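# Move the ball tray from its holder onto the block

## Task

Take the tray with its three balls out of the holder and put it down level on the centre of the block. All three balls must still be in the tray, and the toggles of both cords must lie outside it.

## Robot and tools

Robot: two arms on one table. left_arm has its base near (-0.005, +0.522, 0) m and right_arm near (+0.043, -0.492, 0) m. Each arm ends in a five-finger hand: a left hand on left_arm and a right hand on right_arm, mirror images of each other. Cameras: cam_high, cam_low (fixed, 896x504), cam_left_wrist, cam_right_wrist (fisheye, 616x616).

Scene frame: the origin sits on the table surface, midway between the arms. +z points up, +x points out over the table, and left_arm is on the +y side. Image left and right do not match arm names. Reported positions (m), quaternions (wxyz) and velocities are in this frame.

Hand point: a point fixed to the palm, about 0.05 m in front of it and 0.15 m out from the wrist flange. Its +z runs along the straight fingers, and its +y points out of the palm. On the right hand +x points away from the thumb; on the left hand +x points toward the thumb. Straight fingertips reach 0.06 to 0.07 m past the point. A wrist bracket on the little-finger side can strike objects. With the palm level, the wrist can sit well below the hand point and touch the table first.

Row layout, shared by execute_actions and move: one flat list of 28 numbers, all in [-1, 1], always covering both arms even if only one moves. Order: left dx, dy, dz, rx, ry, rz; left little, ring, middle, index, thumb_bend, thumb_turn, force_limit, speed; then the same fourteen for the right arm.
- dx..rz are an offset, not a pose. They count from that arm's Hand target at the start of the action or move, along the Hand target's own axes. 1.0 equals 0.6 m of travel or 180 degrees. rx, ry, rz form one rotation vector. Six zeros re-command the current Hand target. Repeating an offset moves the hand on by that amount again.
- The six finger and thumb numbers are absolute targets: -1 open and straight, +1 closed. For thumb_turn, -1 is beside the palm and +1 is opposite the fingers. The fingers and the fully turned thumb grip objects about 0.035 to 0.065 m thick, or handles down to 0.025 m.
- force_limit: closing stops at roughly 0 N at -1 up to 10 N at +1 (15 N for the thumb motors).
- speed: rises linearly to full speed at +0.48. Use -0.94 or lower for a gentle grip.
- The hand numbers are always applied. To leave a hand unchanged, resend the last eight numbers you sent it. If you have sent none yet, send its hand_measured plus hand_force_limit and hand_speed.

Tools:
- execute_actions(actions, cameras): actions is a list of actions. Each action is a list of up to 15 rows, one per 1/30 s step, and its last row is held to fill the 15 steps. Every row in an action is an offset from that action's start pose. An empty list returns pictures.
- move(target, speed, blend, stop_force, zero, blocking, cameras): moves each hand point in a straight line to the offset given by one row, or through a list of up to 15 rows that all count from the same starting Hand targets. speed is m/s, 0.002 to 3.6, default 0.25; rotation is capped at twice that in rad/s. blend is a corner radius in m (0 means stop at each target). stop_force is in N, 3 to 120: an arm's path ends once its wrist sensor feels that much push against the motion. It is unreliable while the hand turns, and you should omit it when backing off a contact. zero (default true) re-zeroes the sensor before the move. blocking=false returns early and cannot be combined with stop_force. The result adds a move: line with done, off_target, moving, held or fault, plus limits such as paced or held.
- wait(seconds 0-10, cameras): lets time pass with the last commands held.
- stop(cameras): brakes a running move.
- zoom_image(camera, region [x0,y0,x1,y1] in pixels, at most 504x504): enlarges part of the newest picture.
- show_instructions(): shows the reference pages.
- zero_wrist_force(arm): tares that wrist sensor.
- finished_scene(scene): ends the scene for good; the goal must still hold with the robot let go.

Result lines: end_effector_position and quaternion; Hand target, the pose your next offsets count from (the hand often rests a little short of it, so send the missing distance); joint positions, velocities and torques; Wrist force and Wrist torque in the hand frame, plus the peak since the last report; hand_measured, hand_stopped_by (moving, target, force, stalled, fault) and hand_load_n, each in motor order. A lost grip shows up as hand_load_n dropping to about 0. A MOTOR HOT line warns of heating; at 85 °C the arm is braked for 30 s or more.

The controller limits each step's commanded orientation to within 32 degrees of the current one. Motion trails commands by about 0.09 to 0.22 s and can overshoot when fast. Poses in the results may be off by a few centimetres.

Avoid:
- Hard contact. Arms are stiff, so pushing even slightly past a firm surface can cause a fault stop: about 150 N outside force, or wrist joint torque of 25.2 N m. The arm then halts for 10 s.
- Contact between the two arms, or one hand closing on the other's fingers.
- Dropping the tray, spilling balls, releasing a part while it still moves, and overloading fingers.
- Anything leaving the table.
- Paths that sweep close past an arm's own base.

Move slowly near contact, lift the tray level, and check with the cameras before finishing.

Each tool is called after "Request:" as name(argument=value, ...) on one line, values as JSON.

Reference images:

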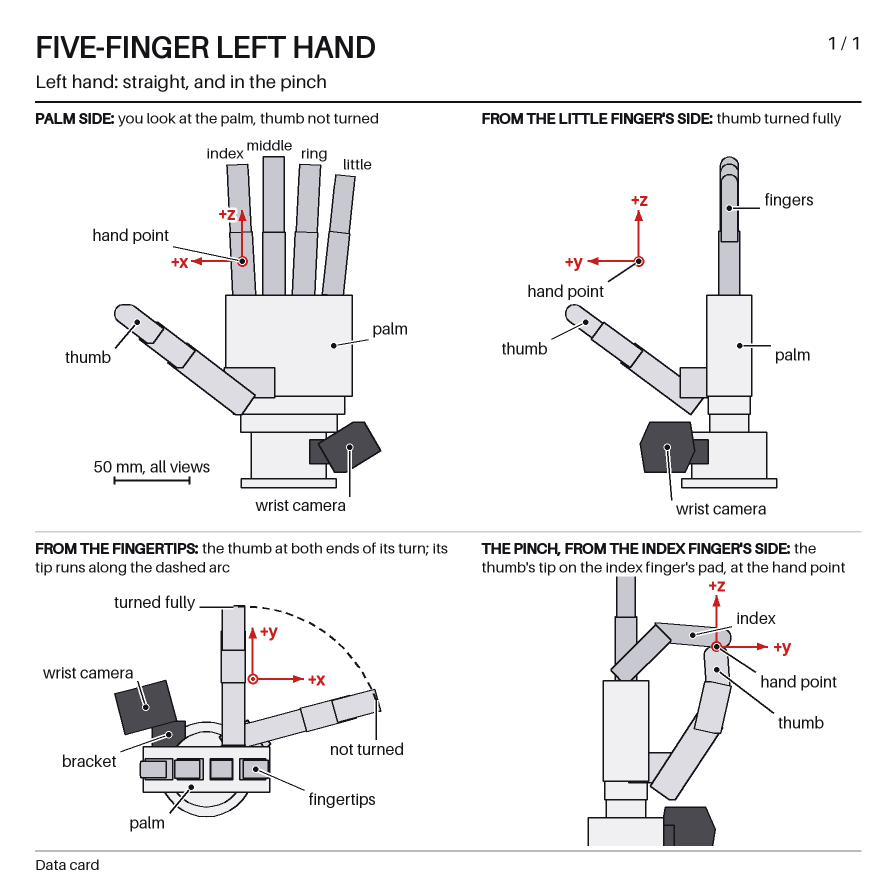

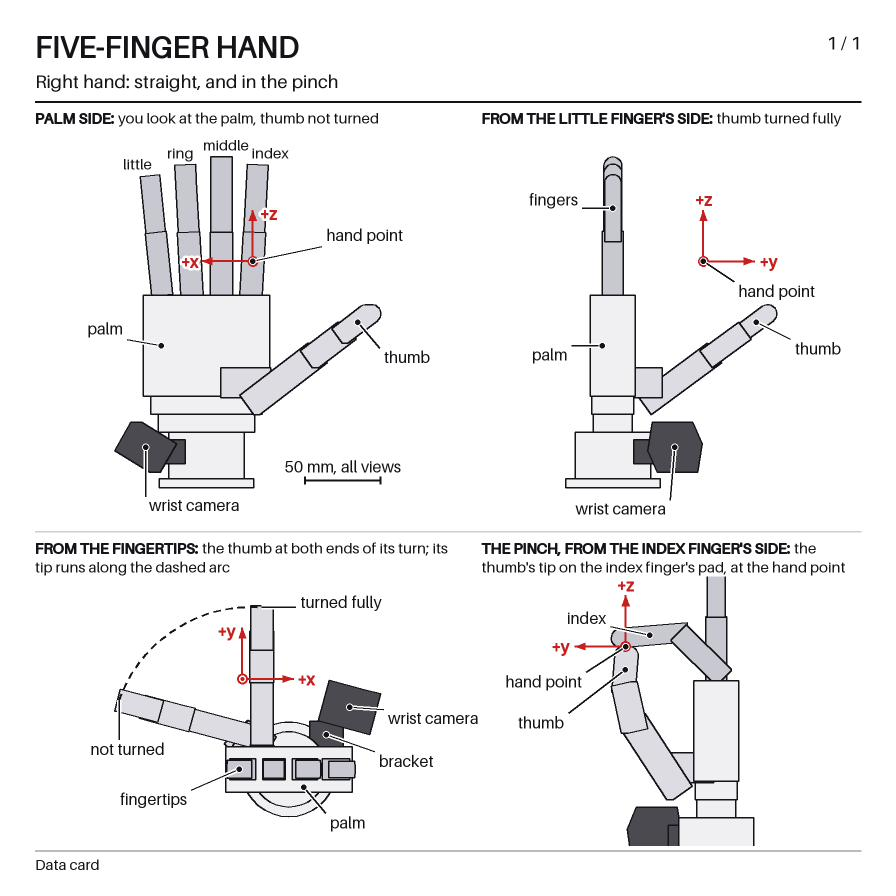

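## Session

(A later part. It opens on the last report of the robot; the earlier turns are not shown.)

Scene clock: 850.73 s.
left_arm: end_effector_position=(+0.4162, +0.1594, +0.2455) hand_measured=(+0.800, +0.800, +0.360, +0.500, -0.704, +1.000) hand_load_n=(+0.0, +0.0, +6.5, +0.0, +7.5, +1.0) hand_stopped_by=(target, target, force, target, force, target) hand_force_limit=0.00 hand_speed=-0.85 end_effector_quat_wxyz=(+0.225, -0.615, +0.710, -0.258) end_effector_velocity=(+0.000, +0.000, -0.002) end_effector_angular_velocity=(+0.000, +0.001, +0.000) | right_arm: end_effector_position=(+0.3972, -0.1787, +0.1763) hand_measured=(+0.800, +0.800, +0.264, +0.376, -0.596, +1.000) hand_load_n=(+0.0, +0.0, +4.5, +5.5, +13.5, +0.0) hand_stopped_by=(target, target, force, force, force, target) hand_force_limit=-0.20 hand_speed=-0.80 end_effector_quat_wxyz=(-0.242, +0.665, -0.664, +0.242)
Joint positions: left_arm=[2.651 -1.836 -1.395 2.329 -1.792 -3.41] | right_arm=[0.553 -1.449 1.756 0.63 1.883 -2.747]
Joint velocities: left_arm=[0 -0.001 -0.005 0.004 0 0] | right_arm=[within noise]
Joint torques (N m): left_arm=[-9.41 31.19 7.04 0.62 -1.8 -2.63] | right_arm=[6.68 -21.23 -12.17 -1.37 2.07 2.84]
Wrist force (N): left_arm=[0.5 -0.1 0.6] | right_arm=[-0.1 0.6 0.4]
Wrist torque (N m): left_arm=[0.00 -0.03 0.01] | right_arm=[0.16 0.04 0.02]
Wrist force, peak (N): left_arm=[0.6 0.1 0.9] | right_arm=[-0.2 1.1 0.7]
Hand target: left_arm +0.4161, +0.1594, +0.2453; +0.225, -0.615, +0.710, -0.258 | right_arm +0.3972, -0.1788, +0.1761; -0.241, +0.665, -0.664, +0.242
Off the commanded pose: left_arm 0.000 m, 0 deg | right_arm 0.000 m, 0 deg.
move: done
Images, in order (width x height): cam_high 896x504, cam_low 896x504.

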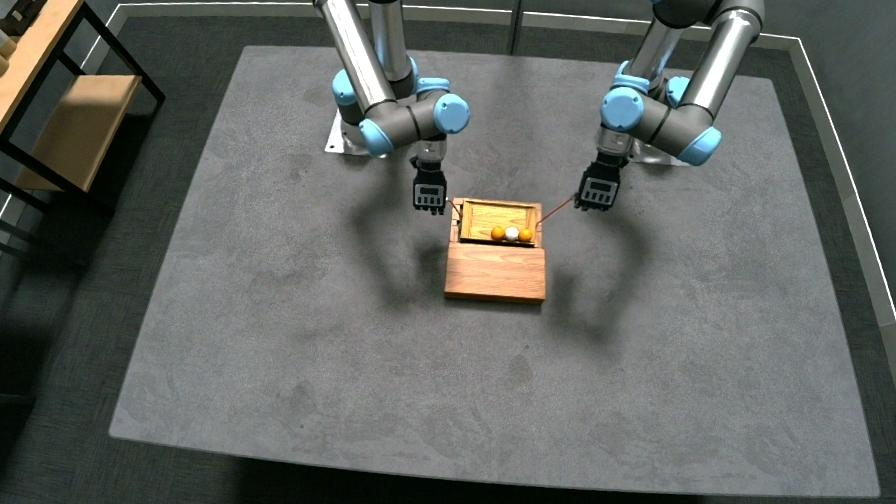

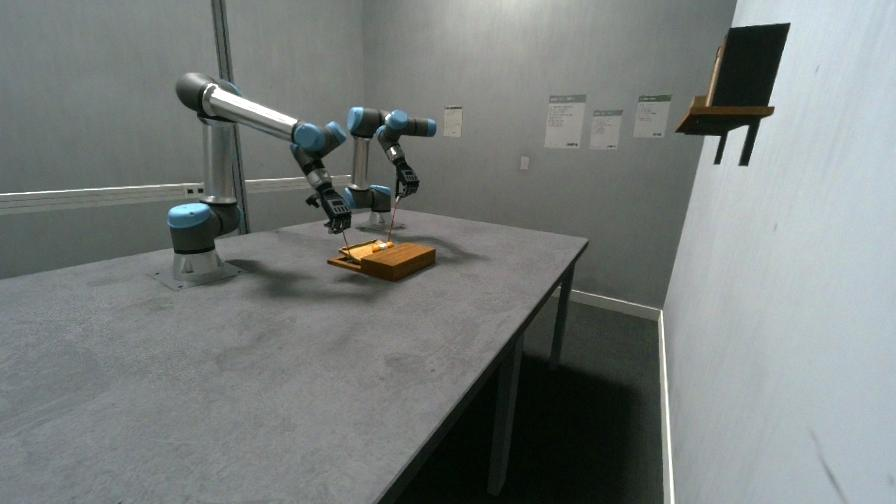

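Request:
move(target=[0,-0.0536,-0.0638,0,0,0,0.8,0.8,0.45,0.5,0.3,1,0.0,-0.85,0,-0.0536,-0.0638,0,0,0,0.8,0.8,0.45,0.45,0.3,1,-0.2,-0.8], speed=0.04, cameras=["cam_high","cam_low"])

Request:
zoom_image(camera="cam_high", region=[420, 170, 580, 310])

Request:
zoom_image(camera="cam_low", region=[310, 200, 450, 290])

Scene clock: 863.53 s.
left_arm: end_effector_position=(+0.4162, +0.1593, +0.2954) hand_measured=(+0.800, +0.800, +0.360, +0.500, -0.704, +1.000) hand_load_n=(+0.0, +0.0, +6.5, +0.0, +7.5, +0.5) hand_stopped_by=(target, target, force, target, force, target) hand_force_limit=0.00 hand_speed=-0.85 end_effector_quat_wxyz=(+0.225, -0.615, +0.710, -0.258) end_effector_velocity=(+0.000, +0.000, -0.001) end_effector_angular_velocity=(-0.001, -0.001, +0.000) | right_arm: end_effector_position=(+0.3973, -0.1787, +0.2263) hand_measured=(+0.800, +0.800, +0.264, +0.376, -0.596, +1.000) hand_load_n=(+0.5, +0.0, +4.5, +5.5, +13.5, +0.0) hand_stopped_by=(target, target, force, force, force, target) hand_force_limit=-0.20 hand_speed=-0.80 end_effector_quat_wxyz=(-0.242, +0.665, -0.664, +0.242) end_effector_velocity=(+0.000, +0.000, -0.001) end_effector_angular_velocity=(+0.001, -0.001, -0.001)
Joint positions: left_arm=[2.651 -1.833 -1.271 2.202 -1.792 -3.41] | right_arm=[0.553 -1.477 1.656 0.758 1.883 -2.747]
Joint velocities: left_arm=[0 0.001 -0.005 0.005 0 0] | right_arm=[0 0 0.003 -0.005 0 0.001]
Joint torques (N m): left_arm=[-8.33 25.63 6.52 0.27 -1.86 -2.54] | right_arm=[3.87 -20.52 -12.33 -1.11 0.72 1.11]
Wrist force (N): left_arm=[0.4 -0.2 0.5] | right_arm=[-0.2 0.3 0.4]
Wrist torque (N m): left_arm=[0.01 -0.01 0.02] | right_arm=[0.14 0.05 0.02]
Wrist force, peak (N): left_arm=[0.4 0.4 0.9] | right_arm=[0.1 1.0 0.6]
Hand target: left_arm +0.4161, +0.1593, +0.2953; +0.225, -0.615, +0.710, -0.258 | right_arm +0.3973, -0.1787, +0.2261; -0.241, +0.665, -0.664, +0.242
Off the commanded pose: left_arm 0.000 m, 0 deg | right_arm 0.000 m, 0 deg.
move: done
Images, in order (width x height): cam_high 896x504, cam_low 896x504.

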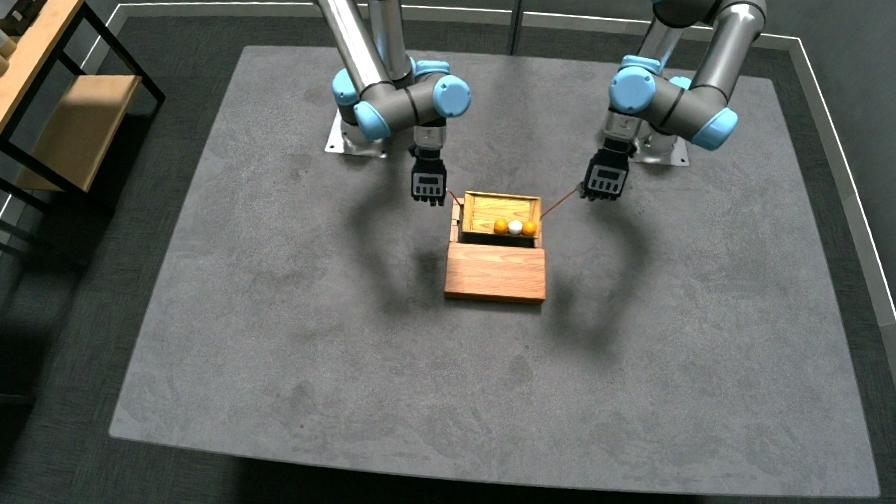

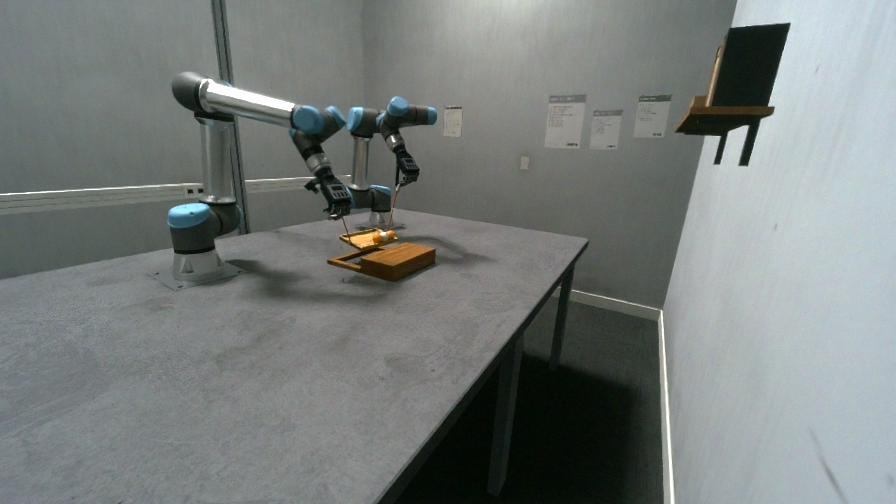

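Scaled by 3.150 from the camera's 896x504 image, which has a finer 1280x720 frame.

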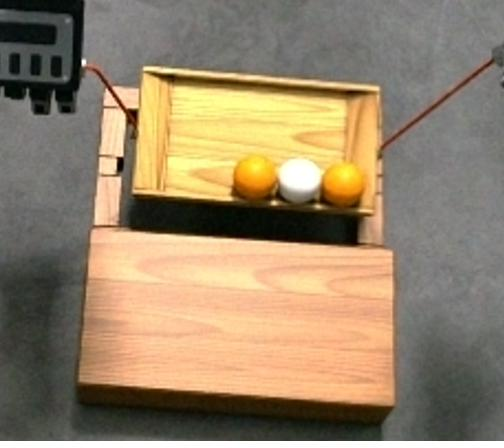

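Scaled by 3.600 from the camera's 896x504 image, which has a finer 1280x720 frame.

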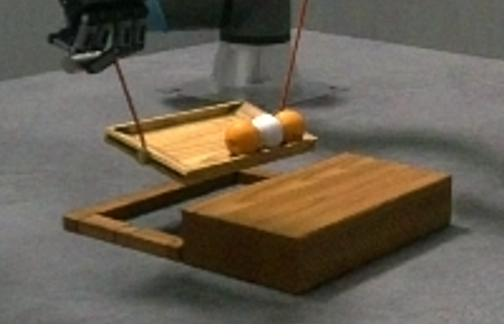

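Request:
move(target=[-0.021,-0.1873,0.1572,0,0,0,0.8,0.8,0.45,0.5,0.3,1,0.0,-0.85,0.0133,-0.1877,0.1575,0,0,0,0.8,0.8,0.45,0.45,0.3,1,-0.2,-0.8], speed=0.06, cameras=["all"])

Request:
zoom_image(camera="cam_high", region=[420, 170, 580, 310])

Request:
zoom_image(camera="cam_low", region=[310, 200, 450, 290])

Scene clock: 881.37 s.
left_arm: end_effector_position=(+0.5632, +0.1511, +0.2954) hand_measured=(+0.800, +0.800, +0.360, +0.500, -0.704, +1.000) hand_load_n=(+0.0, +0.0, +6.5, +0.0, +7.5, +0.5) hand_stopped_by=(target, target, force, target, force, target) hand_force_limit=0.00 hand_speed=-0.85 end_effector_quat_wxyz=(+0.225, -0.615, +0.710, -0.258) | right_arm: end_effector_position=(+0.5443, -0.1866, +0.2260) hand_measured=(+0.800, +0.800, +0.264, +0.376, -0.596, +1.000) hand_load_n=(+0.0, +0.0, +4.5, +5.5, +13.5, -0.5) hand_stopped_by=(target, target, force, force, force, target) hand_force_limit=-0.20 hand_speed=-0.80 end_effector_quat_wxyz=(-0.241, +0.665, -0.664, +0.242)
Joint positions: left_arm=[2.762 -2.166 -0.784 2.065 -1.722 -3.322] | right_arm=[0.386 -1.227 1.34 0.788 1.782 -2.884]
Joint torques (N m): left_arm=[-9.09 48.1 9.32 0.52 -1.48 -2.53] | right_arm=[6.15 -50.11 -14.87 -1.11 2.24 2.8]
Wrist force (N): left_arm=[0.3 0.2 0.6] | right_arm=[-0.1 0.5 0.3]
Wrist torque (N m): left_arm=[0.04 0.00 -0.04] | right_arm=[0.12 0.03 0.00]
Wrist force, peak (N): left_arm=[0.3 -0.7 1.0] | right_arm=[0.0 0.6 0.9]
Hand target: left_arm +0.5631, +0.1510, +0.2954; +0.225, -0.615, +0.710, -0.258 | right_arm +0.5443, -0.1865, +0.2260; -0.241, +0.665, -0.664, +0.242
Off the commanded pose: left_arm 0.000 m, 0 deg | right_arm 0.000 m, 0 deg.
move: done
camera_calibration:
cam_left_wrist: T_world_to_cam=[[0.682324, -0.348705, 0.642525, -0.523808], [-0.628214, -0.729171, 0.271398, 0.385614], [0.373873, -0.588825, -0.716592, 0.203614], [0, 0, 0, 1]] pos_world=[0.523529, 0.218416, 0.377813]
cam_right_wrist: T_world_to_cam=[[-0.735065, -0.234563, -0.636128, 0.502982], [-0.485843, 0.836659, 0.2529, 0.367221], [0.472901, 0.494957, -0.72896, 0.117262], [0, 0, 0, 1]] pos_world=[0.492683, -0.247297, 0.312571]

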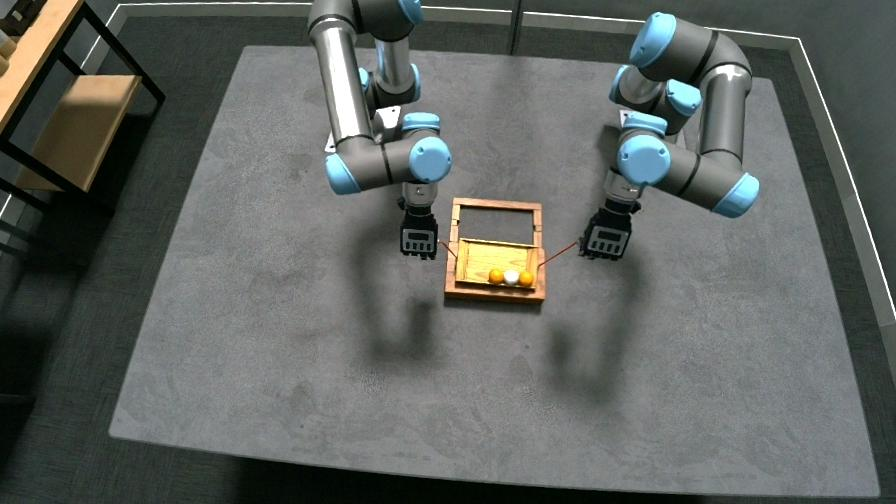

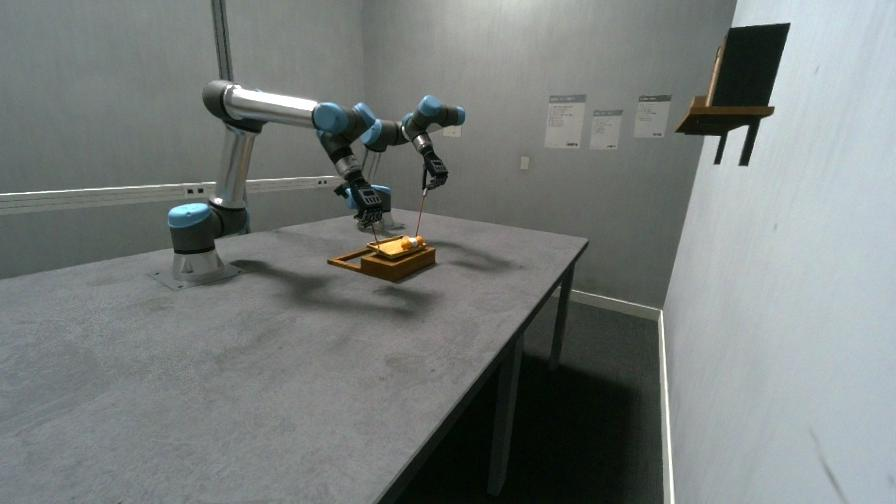

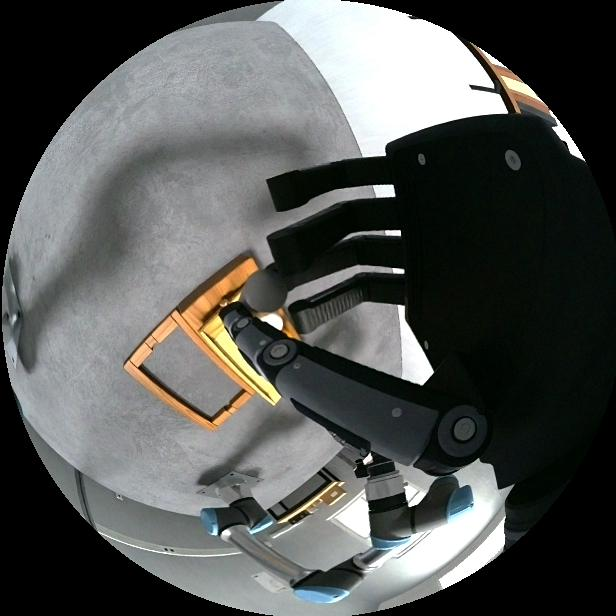

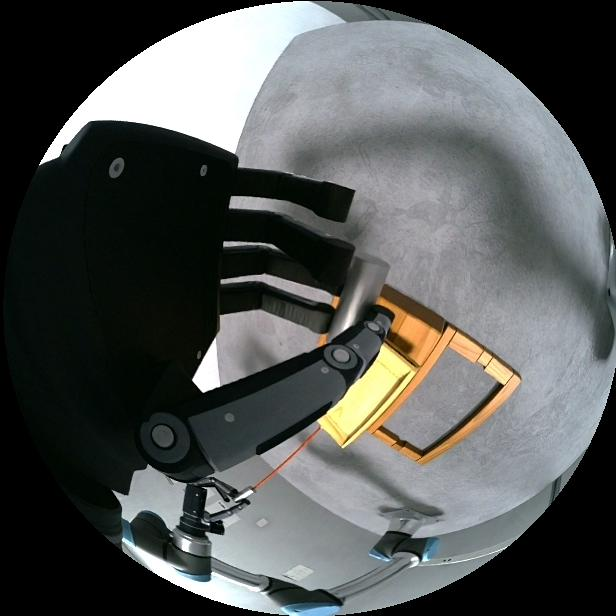

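Scaled by 3.150 from the camera's 896x504 image, which has a finer 1280x720 frame.

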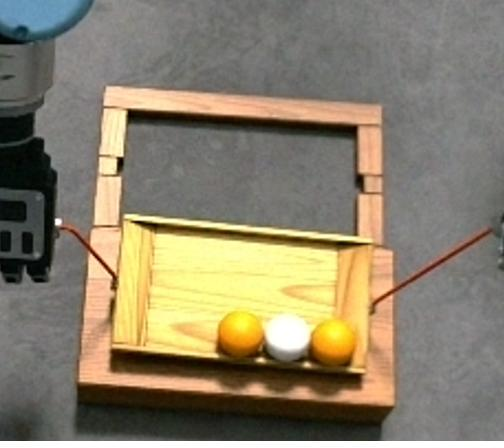

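Scaled by 3.600 from the camera's 896x504 image, which has a finer 1280x720 frame.

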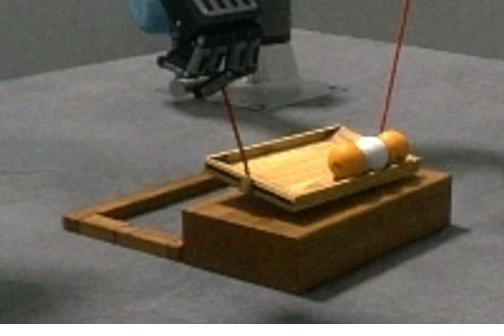

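Request:
move(target=[-0.0035,0.035,0.0252,0,0,0,0.8,0.8,0.45,0.5,0.3,1,0.0,-0.85,-0.005,0.0243,0.0342,0,0,0,0.8,0.8,0.45,0.45,0.3,1,-0.2,-0.8], speed=0.03, cameras=["cam_high","cam_low"])

Request:
zoom_image(camera="cam_high", region=[420, 170, 580, 310])

Request:
zoom_image(camera="cam_low", region=[310, 200, 450, 290])

Scene clock: 910.23 s.
left_arm: end_effector_position=(+0.5571, +0.1540, +0.2703) hand_measured=(+0.800, +0.800, +0.360, +0.500, -0.704, +1.000) hand_load_n=(+0.0, +0.0, +6.5, +0.0, +8.0, +0.5) hand_stopped_by=(target, target, force, target, force, target) hand_force_limit=0.00 hand_speed=-0.85 end_effector_quat_wxyz=(+0.225, -0.615, +0.710, -0.258) | right_arm: end_effector_position=(+0.5462, -0.1836, +0.2007) hand_measured=(+0.800, +0.800, +0.264, +0.376, -0.596, +1.000) hand_load_n=(+0.0, +0.0, +5.0, +5.0, +13.5, -0.5) hand_stopped_by=(target, target, force, force, force, target) hand_force_limit=-0.20 hand_speed=-0.80 end_effector_quat_wxyz=(-0.241, +0.665, -0.664, +0.242)
Joint positions: left_arm=[2.763 -2.133 -0.902 2.149 -1.722 -3.321] | right_arm=[0.391 -1.21 1.382 0.73 1.785 -2.88]
Joint torques (N m): left_arm=[11.52 36.48 30.94 -2.31 0.97 2.3] | right_arm=[2.34 -46.93 -30.43 2.28 1.83 2.04]
Wrist force (N): left_arm=[-0.1 -0.6 -0.1] | right_arm=[0.3 0.1 -0.4]
Wrist torque (N m): left_arm=[-0.01 0.02 -0.04] | right_arm=[0.12 0.00 -0.07]
Wrist force, peak (N): left_arm=[0.3 0.3 1.0] | right_arm=[0.1 1.0 0.7]
Hand target: left_arm +0.5572, +0.1540, +0.2703; +0.225, -0.615, +0.710, -0.258 | right_arm +0.5463, -0.1836, +0.2009; -0.241, +0.665, -0.664, +0.242
Off the commanded pose: left_arm 0.000 m, 0 deg | right_arm 0.000 m, 0 deg.
move: done
Images, in order (width x height): cam_high 896x504, cam_low 896x504.

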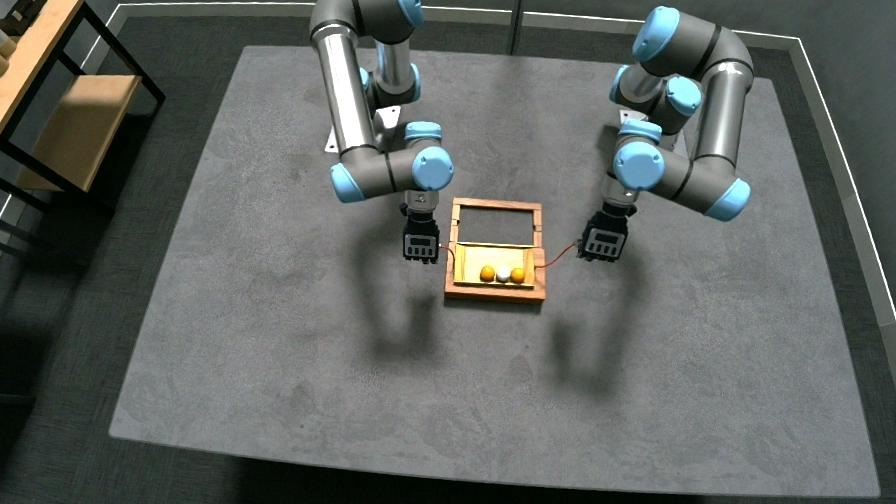

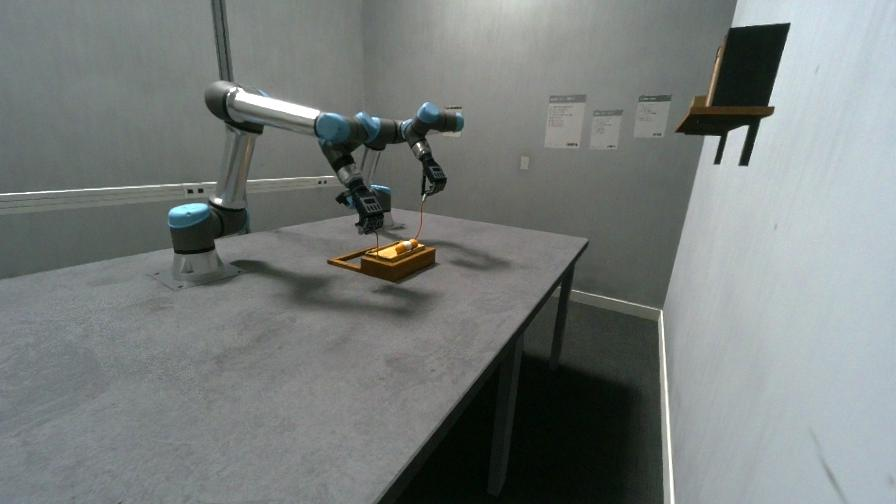

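Scaled by 3.150 from the camera's 896x504 image, which has a finer 1280x720 frame.

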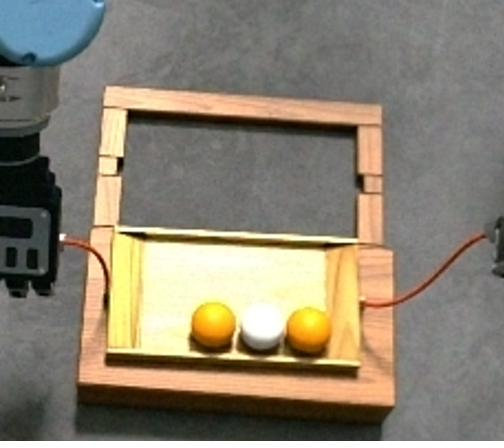

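Scaled by 3.600 from the camera's 896x504 image, which has a finer 1280x720 frame.

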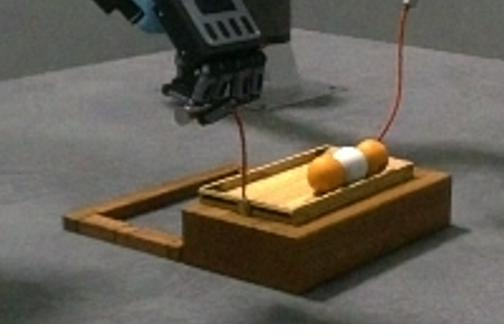

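Request:
move(target=[[0,0.075,0.0894,0,0,0,0.8,0.8,0.45,0.5,0.3,1,0.0,-0.85,0,0.0536,0.0638,0,0,0,0.8,0.8,0.45,0.45,0.3,1,-0.2,-0.8],[-0.0759,0.169,0.1846,0,0,0,0.8,0.8,0.45,0.5,0.3,1,0.0,-0.85,0.0683,0.1072,0.1277,0,0,0,0.8,0.8,0.45,0.45,0.3,1,-0.2,-0.8],[-0.0759,0.25,0.281,0,0,0,0.8,0.8,0.45,0.5,0.3,1,0.0,-0.85,0.0683,0.1768,0.2107,0,0,0,0.8,0.8,0.45,0.45,0.3,1,-0.2,-0.8]], speed=0.08, blend=0.01, cameras=["all"])

Request:
zoom_image(camera="cam_high", region=[400, 170, 620, 320])

Request:
zoom_image(camera="cam_low", region=[310, 200, 450, 290])

Request:
zoom_image(camera="cam_left_wrist", region=[150, 230, 400, 480])

Request:
zoom_image(camera="cam_right_wrist", region=[200, 230, 450, 480])

Scene clock: 977.57 s.
left_arm: end_effector_position=(+0.5572, +0.2004, +0.0447) hand_measured=(+0.800, +0.800, +0.360, +0.500, -0.704, +1.000) hand_load_n=(+0.0, +0.0, +6.0, +0.0, +7.5, +1.0) hand_stopped_by=(target, target, force, target, force, target) hand_force_limit=0.00 hand_speed=-0.85 end_effector_quat_wxyz=(+0.225, -0.615, +0.710, -0.258) | right_arm: end_effector_position=(+0.5461, -0.2247, +0.0358) hand_measured=(+0.800, +0.800, +0.264, +0.376, -0.596, +1.000) hand_load_n=(+0.0, +0.0, +5.0, +5.0, +13.5, -0.5) hand_stopped_by=(target, target, force, force, force, target) hand_force_limit=-0.20 hand_speed=-0.80 end_effector_quat_wxyz=(-0.241, +0.665, -0.664, +0.242)
Joint positions: left_arm=[2.847 -2.168 -1.436 2.726 -1.669 -3.256] | right_arm=[0.303 -1.121 1.705 0.306 1.73 -2.95]
Joint torques (N m): left_arm=[-0.45 50.44 28.26 -2.44 1.07 -1.59] | right_arm=[4.37 -51.4 -25.63 2.16 0.77 2.26]
Wrist force (N): left_arm=[0.0 -0.6 -0.2] | right_arm=[-0.2 -0.1 -0.7]
Wrist torque (N m): left_arm=[0.01 0.02 -0.04] | right_arm=[0.13 0.11 -0.01]
Wrist force, peak (N): left_arm=[0.0 -1.3 -0.6] | right_arm=[0.2 -0.5 -1.0]
Hand target: left_arm +0.5574, +0.2003, +0.0448; +0.225, -0.615, +0.710, -0.258 | right_arm +0.5462, -0.2247, +0.0359; -0.241, +0.665, -0.664, +0.242
Off the commanded pose: left_arm 0.000 m, 0 deg | right_arm 0.000 m, 0 deg.
move: done
camera_calibration:
cam_left_wrist: T_world_to_cam=[[0.682522, -0.348681, 0.642328, -0.341593], [-0.628118, -0.729181, 0.271595, 0.485823], [0.373673, -0.588827, -0.716695, 0.0553149], [0, 0, 0, 1]] pos_world=[0.517629, 0.267717, 0.127112]
cam_right_wrist: T_world_to_cam=[[-0.735142, -0.234544, -0.636047, 0.37441], [-0.485737, 0.83673, 0.252867, 0.448046], [0.472891, 0.494845, -0.729042, -0.00339552], [0, 0, 0, 1]] pos_world=[0.494483, -0.285397, 0.122371]

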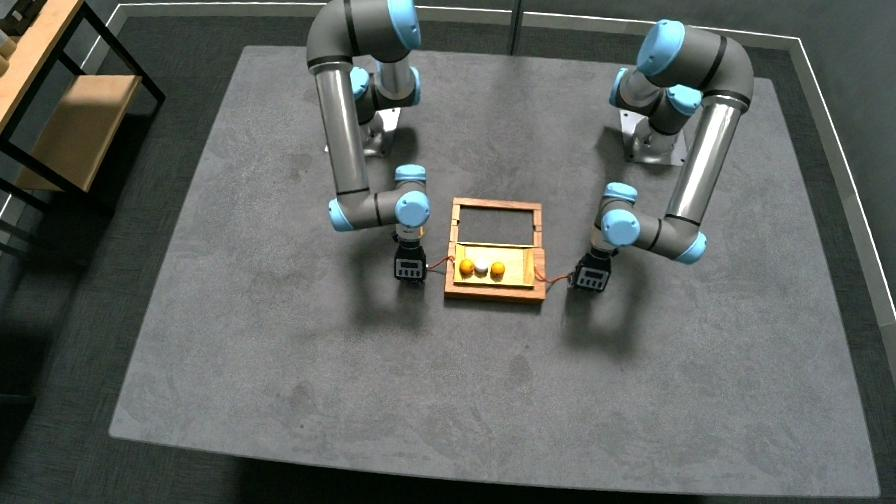

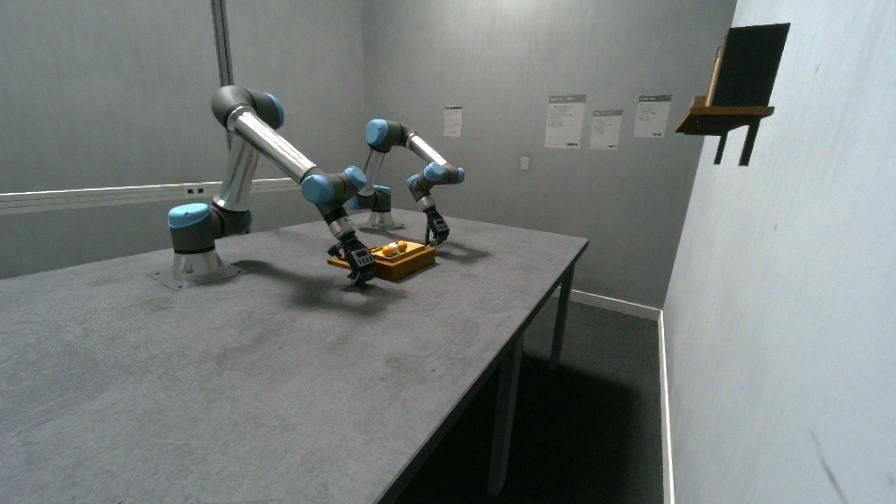

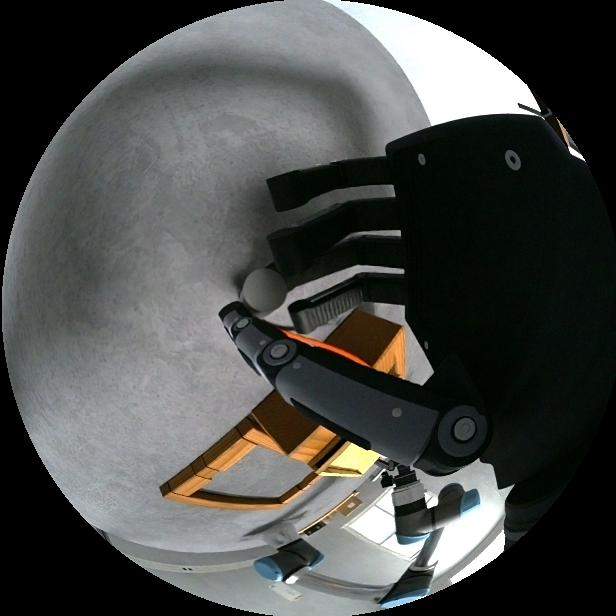

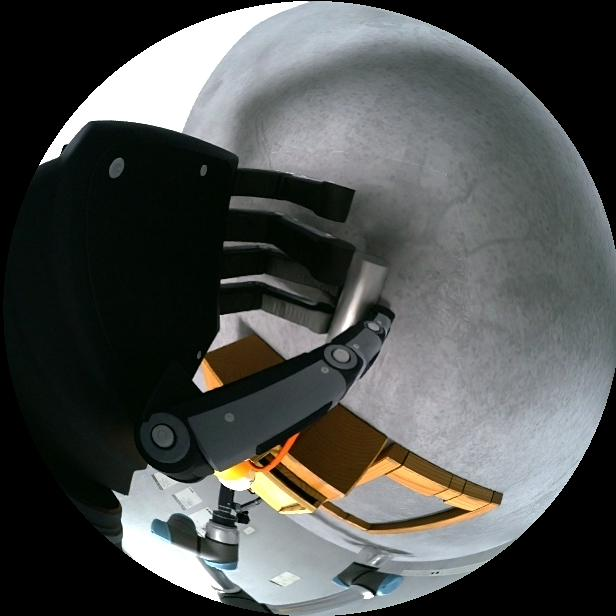

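Scaled by 2.291 from the camera's 896x504 image, which has a finer 1280x720 frame.

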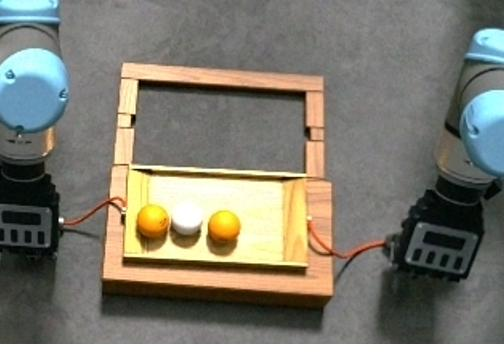

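Scaled by 3.600 from the camera's 896x504 image, which has a finer 1280x720 frame.

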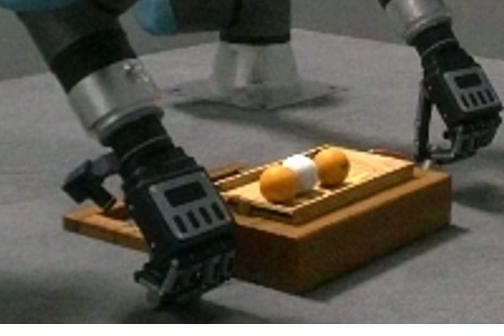

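Scaled by 2.016 from the camera's 616x616 image, which has a finer 880x880 frame.

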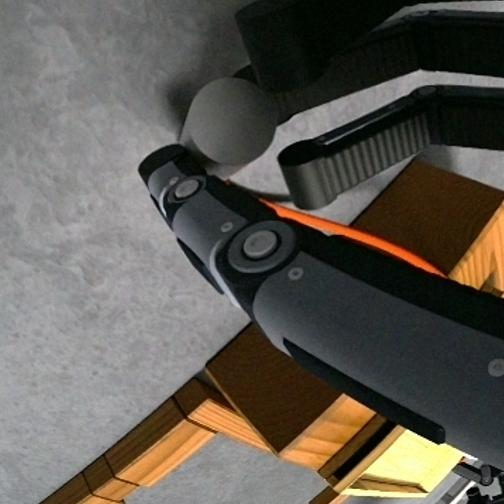

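Scaled by 2.016 from the camera's 616x616 image, which has a finer 880x880 frame.

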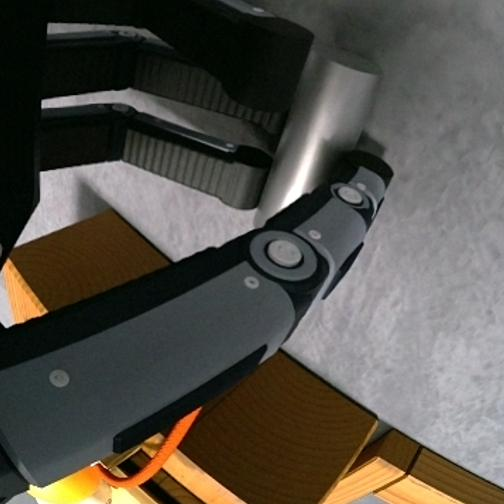

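Request:
move(target=[0,0.0244,0.029,0,0,0,0.8,0.8,0.45,0.5,0.3,1,0.0,-0.85,0,0.003,0.003,0,0,0,0.8,0.8,0.45,0.45,0.3,1,-0.2,-0.8], speed=0.02, stop_force=5, cameras=["cam_left_wrist"])

Request:
zoom_image(camera="cam_left_wrist", region=[150, 230, 400, 480])

Scene clock: 988.87 s.
left_arm: end_effector_position=(+0.5573, +0.2004, +0.0221) hand_measured=(+0.800, +0.800, +0.360, +0.500, -0.704, +1.000) hand_load_n=(+0.0, +0.0, +5.5, +0.0, +8.5, +1.5) hand_stopped_by=(target, target, force, target, force, target) hand_force_limit=0.00 hand_speed=-0.85 end_effector_quat_wxyz=(+0.225, -0.615, +0.710, -0.258) | right_arm: end_effector_position=(+0.5459, -0.2247, +0.0334) hand_measured=(+0.800, +0.800, +0.264, +0.376, -0.596, +1.000) hand_load_n=(+0.5, +0.0, +5.0, +4.0, +13.5, -0.5) hand_stopped_by=(target, target, force, force, force, target) hand_force_limit=-0.20 hand_speed=-0.80 end_effector_quat_wxyz=(-0.241, +0.665, -0.664, +0.242)
Joint positions: left_arm=[2.847 -2.193 -1.459 2.775 -1.668 -3.256] | right_arm=[0.303 -1.119 1.708 0.299 1.73 -2.95]
Joint torques (N m): left_arm=[11.7 50.98 28.17 -2.26 0.97 2.34] | right_arm=[6.54 -34.26 -13.69 1.93 1.83 2.7]
Wrist force (N): left_arm=[0.2 -0.6 -0.4] | right_arm=[0.1 -1.1 -1.8]
Wrist torque (N m): left_arm=[0.00 0.00 -0.02] | right_arm=[0.11 0.12 -0.01]
Wrist force, peak (N): left_arm=[-0.2 -1.4 -0.9] | right_arm=[0.1 -1.6 -1.6]
Hand target: left_arm +0.5573, +0.2004, +0.0221; +0.225, -0.615, +0.710, -0.258 | right_arm +0.5460, -0.2247, +0.0334; -0.241, +0.665, -0.664, +0.242
Off the commanded pose: left_arm 0.000 m, 0 deg | right_arm 0.000 m, 0 deg.
move: done
camera_calibration:
cam_left_wrist: T_world_to_cam=[[0.682364, -0.348658, 0.642508, -0.326921], [-0.628171, -0.729193, 0.271439, 0.492108], [0.373873, -0.588825, -0.716592, 0.0389913], [0, 0, 0, 1]] pos_world=[0.517629, 0.267817, 0.104413]
Images, in order (width x height): cam_left_wrist 616x616.

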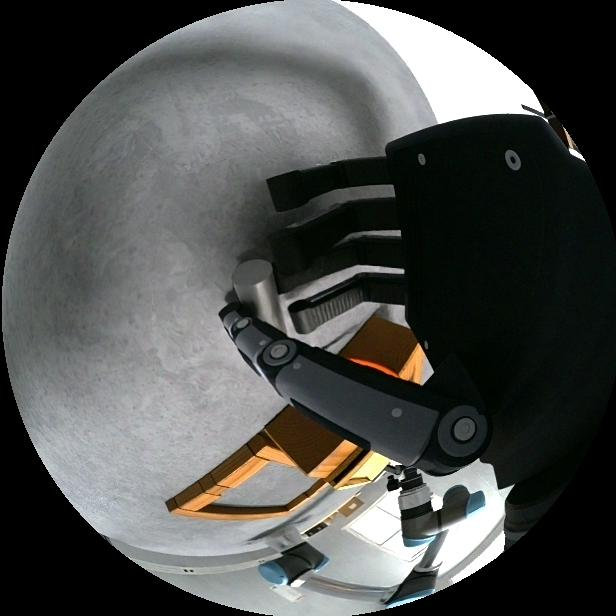

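Scaled by 2.016 from the camera's 616x616 image, which has a finer 880x880 frame.

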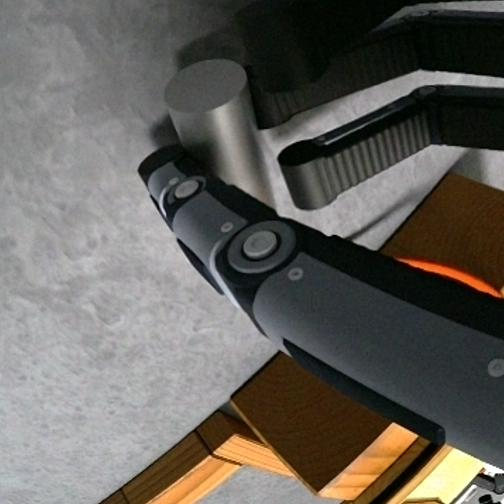

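Request:
move(target=[[0,0,0,0,0,0,0.8,0.8,0.45,0.5,-0.95,1,0.0,-0.6,0,0,0,0,0,0,0.8,0.8,0.45,0.45,-0.95,1,-0.2,-0.6]])

Request:
move(target=[[0,-0.0643,-0.0766,0,0,0,0.8,0.8,0.45,0.5,-0.95,1,0.0,-0.6,0,-0.0643,-0.0766,0,0,0,0.8,0.8,0.45,0.45,-0.95,1,-0.2,-0.6],[0,-0.15,-0.25,0,0,0,0.8,0.8,0.45,0.5,-0.95,1,0.0,-0.6,0,-0.15,-0.25,0,0,0,0.8,0.8,0.45,0.45,-0.95,1,-0.2,-0.6]], speed=0.1, blend=0.01, cameras=["all"])

Request:
zoom_image(camera="cam_high", region=[400, 170, 620, 320])

Request:
zoom_image(camera="cam_low", region=[310, 200, 450, 290])

Scene clock: 1003.10 s.
left_arm: end_effector_position=(+0.5574, +0.2004, +0.0221) hand_measured=(+0.800, +0.800, +0.362, +0.500, -0.950, +1.000) hand_load_n=(+0.0, +0.0, +0.0, +0.0, +0.0, +0.0) hand_stopped_by=(target, target, force, target, target, target) hand_force_limit=0.00 hand_speed=-0.60 end_effector_quat_wxyz=(+0.225, -0.615, +0.710, -0.258) | right_arm: end_effector_position=(+0.5459, -0.2247, +0.0334) hand_measured=(+0.800, +0.800, +0.264, +0.376, -0.950, +1.000) hand_load_n=(+0.0, +0.0, +0.0, +0.0, +0.0, +0.0) hand_stopped_by=(target, target, force, force, target, target) hand_force_limit=-0.20 hand_speed=-0.60 end_effector_quat_wxyz=(-0.241, +0.665, -0.664, +0.242)
Joint positions: left_arm=[2.847 -2.193 -1.459 2.775 -1.668 -3.256] | right_arm=[0.303 -1.119 1.708 0.299 1.73 -2.95]
Joint torques (N m): left_arm=[11.82 50.98 27.06 -2.14 -0.18 2.31] | right_arm=[5.93 -46.52 -21.42 1.99 1.78 2.69]
Wrist force (N): left_arm=[0.3 -0.8 -0.3] | right_arm=[0.0 0.1 -0.5]
Wrist torque (N m): left_arm=[-0.04 -0.03 -0.01] | right_arm=[0.15 0.07 0.00]
Wrist force, peak (N): left_arm=[0.3 -0.8 -0.7] | right_arm=[0.2 -1.4 -1.8]
Hand target: left_arm +0.5573, +0.2004, +0.0221; +0.225, -0.615, +0.710, -0.258 | right_arm +0.5460, -0.2247, +0.0334; -0.241, +0.665, -0.664, +0.242
Off the commanded pose: left_arm 0.000 m, 0 deg | right_arm 0.000 m, 0 deg.
move: done

Scene clock: 1005.30 s.
left_arm: end_effector_position=(+0.5300, +0.2040, +0.1949) hand_measured=(+0.800, +0.800, +0.362, +0.500, -0.950, +1.000) hand_load_n=(+0.0, +0.0, +0.0, +0.0, +0.0, +0.0) hand_stopped_by=(target, target, force, target, target, target) hand_force_limit=0.00 hand_speed=-0.60 end_effector_quat_wxyz=(+0.225, -0.615, +0.710, -0.258) | right_arm: end_effector_position=(+0.5187, -0.2245, +0.2062) hand_measured=(+0.800, +0.800, +0.264, +0.376, -0.950, +1.000) hand_load_n=(+0.0, +0.5, +0.0, +0.0, +0.0, +0.0) hand_stopped_by=(target, target, force, force, target, target) hand_force_limit=-0.20 hand_speed=-0.60 end_effector_quat_wxyz=(-0.241, +0.665, -0.664, +0.242)
Joint positions: left_arm=[2.838 -1.999 -1.297 2.418 -1.674 -3.263] | right_arm=[0.32 -1.326 1.52 0.697 1.741 -2.937]
Joint torques (N m): left_arm=[-0.71 33.71 5.02 -0.55 -0.66 -1.25] | right_arm=[-5.09 -22.78 -13.17 -0.03 0.61 0.38]
Wrist force (N): left_arm=[-0.1 -0.5 -0.3] | right_arm=[0.5 -0.4 -0.8]
Wrist torque (N m): left_arm=[0.01 0.02 0.17] | right_arm=[0.12 0.00 -0.05]
Wrist force, peak (N): left_arm=[0.2 -0.9 -1.2] | right_arm=[0.4 -1.0 -1.5]
Hand target: left_arm +0.5300, +0.2040, +0.1948; +0.225, -0.615, +0.710, -0.258 | right_arm +0.5186, -0.2246, +0.2062; -0.241, +0.665, -0.664, +0.242
Off the commanded pose: left_arm 0.000 m, 0 deg | right_arm 0.000 m, 0 deg.
move: done
camera_calibration:
cam_left_wrist: T_world_to_cam=[[0.682195, -0.348618, 0.64271, -0.418048], [-0.628285, -0.729109, 0.271401, 0.430722], [0.37399, -0.588953, -0.716425, 0.175076], [0, 0, 0, 1]] pos_world=[0.49033, 0.271416, 0.277213]
cam_right_wrist: T_world_to_cam=[[-0.734768, -0.23444, -0.636516, 0.462592], [-0.48589, 0.836684, 0.252726, 0.391615], [0.473314, 0.494972, -0.728681, 0.133522], [0, 0, 0, 1]] pos_world=[0.466982, -0.285298, 0.292771]

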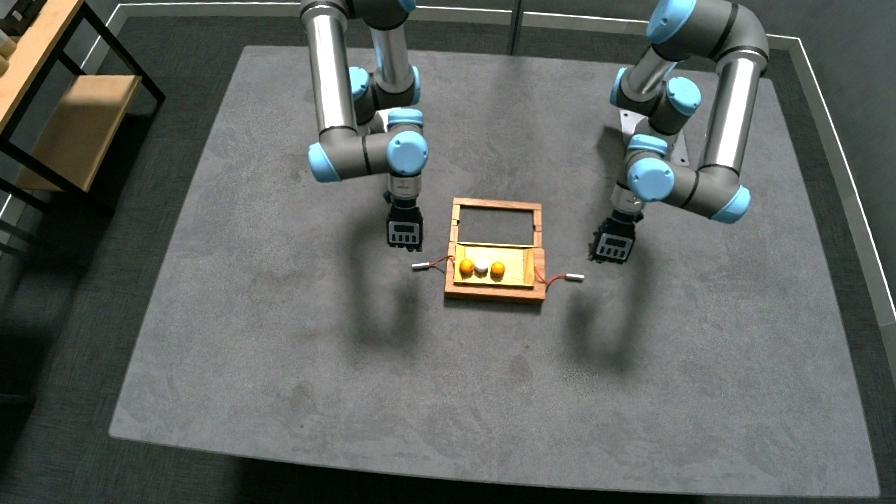

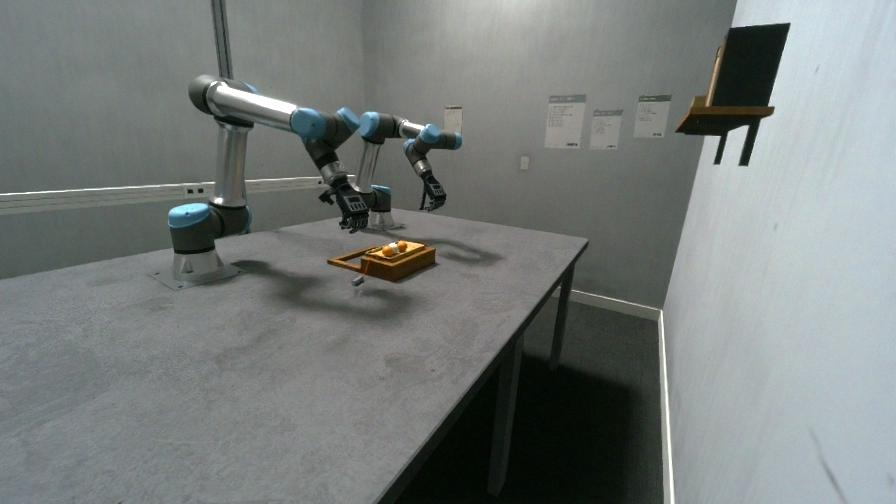

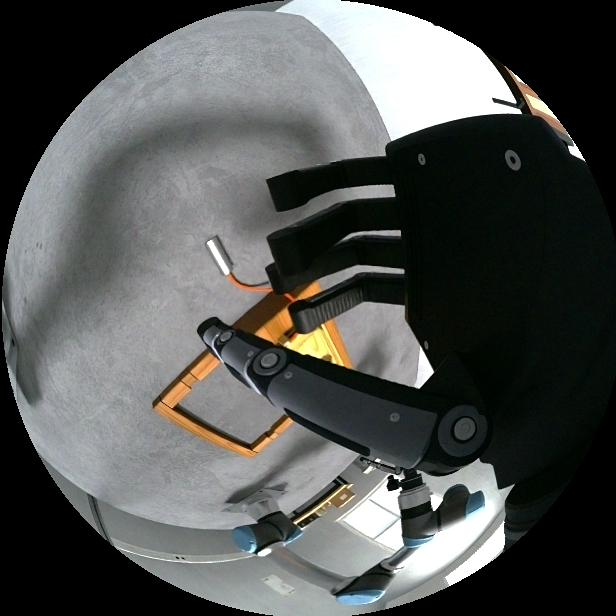

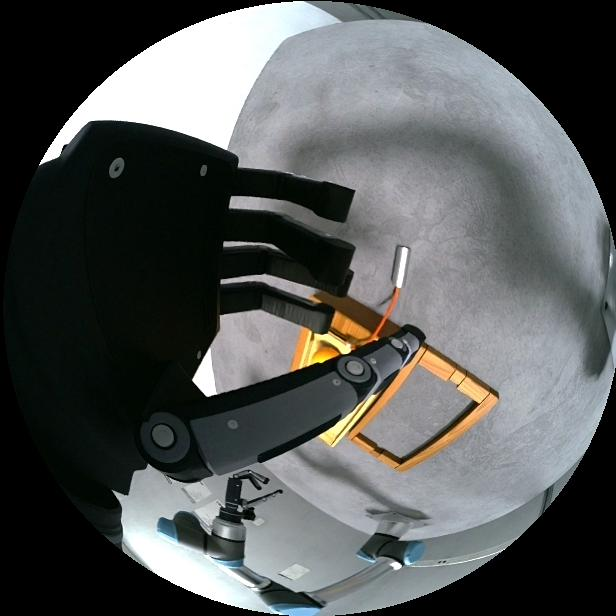

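Scaled by 2.291 from the camera's 896x504 image, which has a finer 1280x720 frame.

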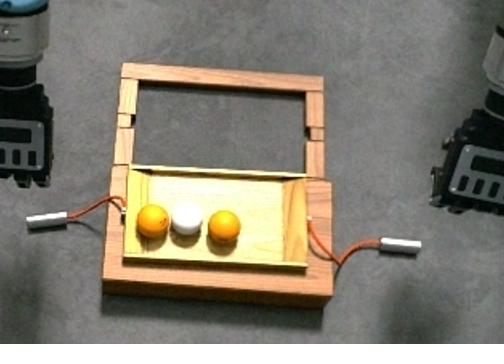

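Scaled by 3.600 from the camera's 896x504 image, which has a finer 1280x720 frame.

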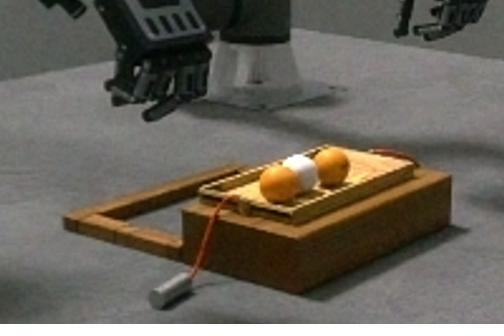

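Request:
finished_scene(scene=1)

The scene is finished: the task was done.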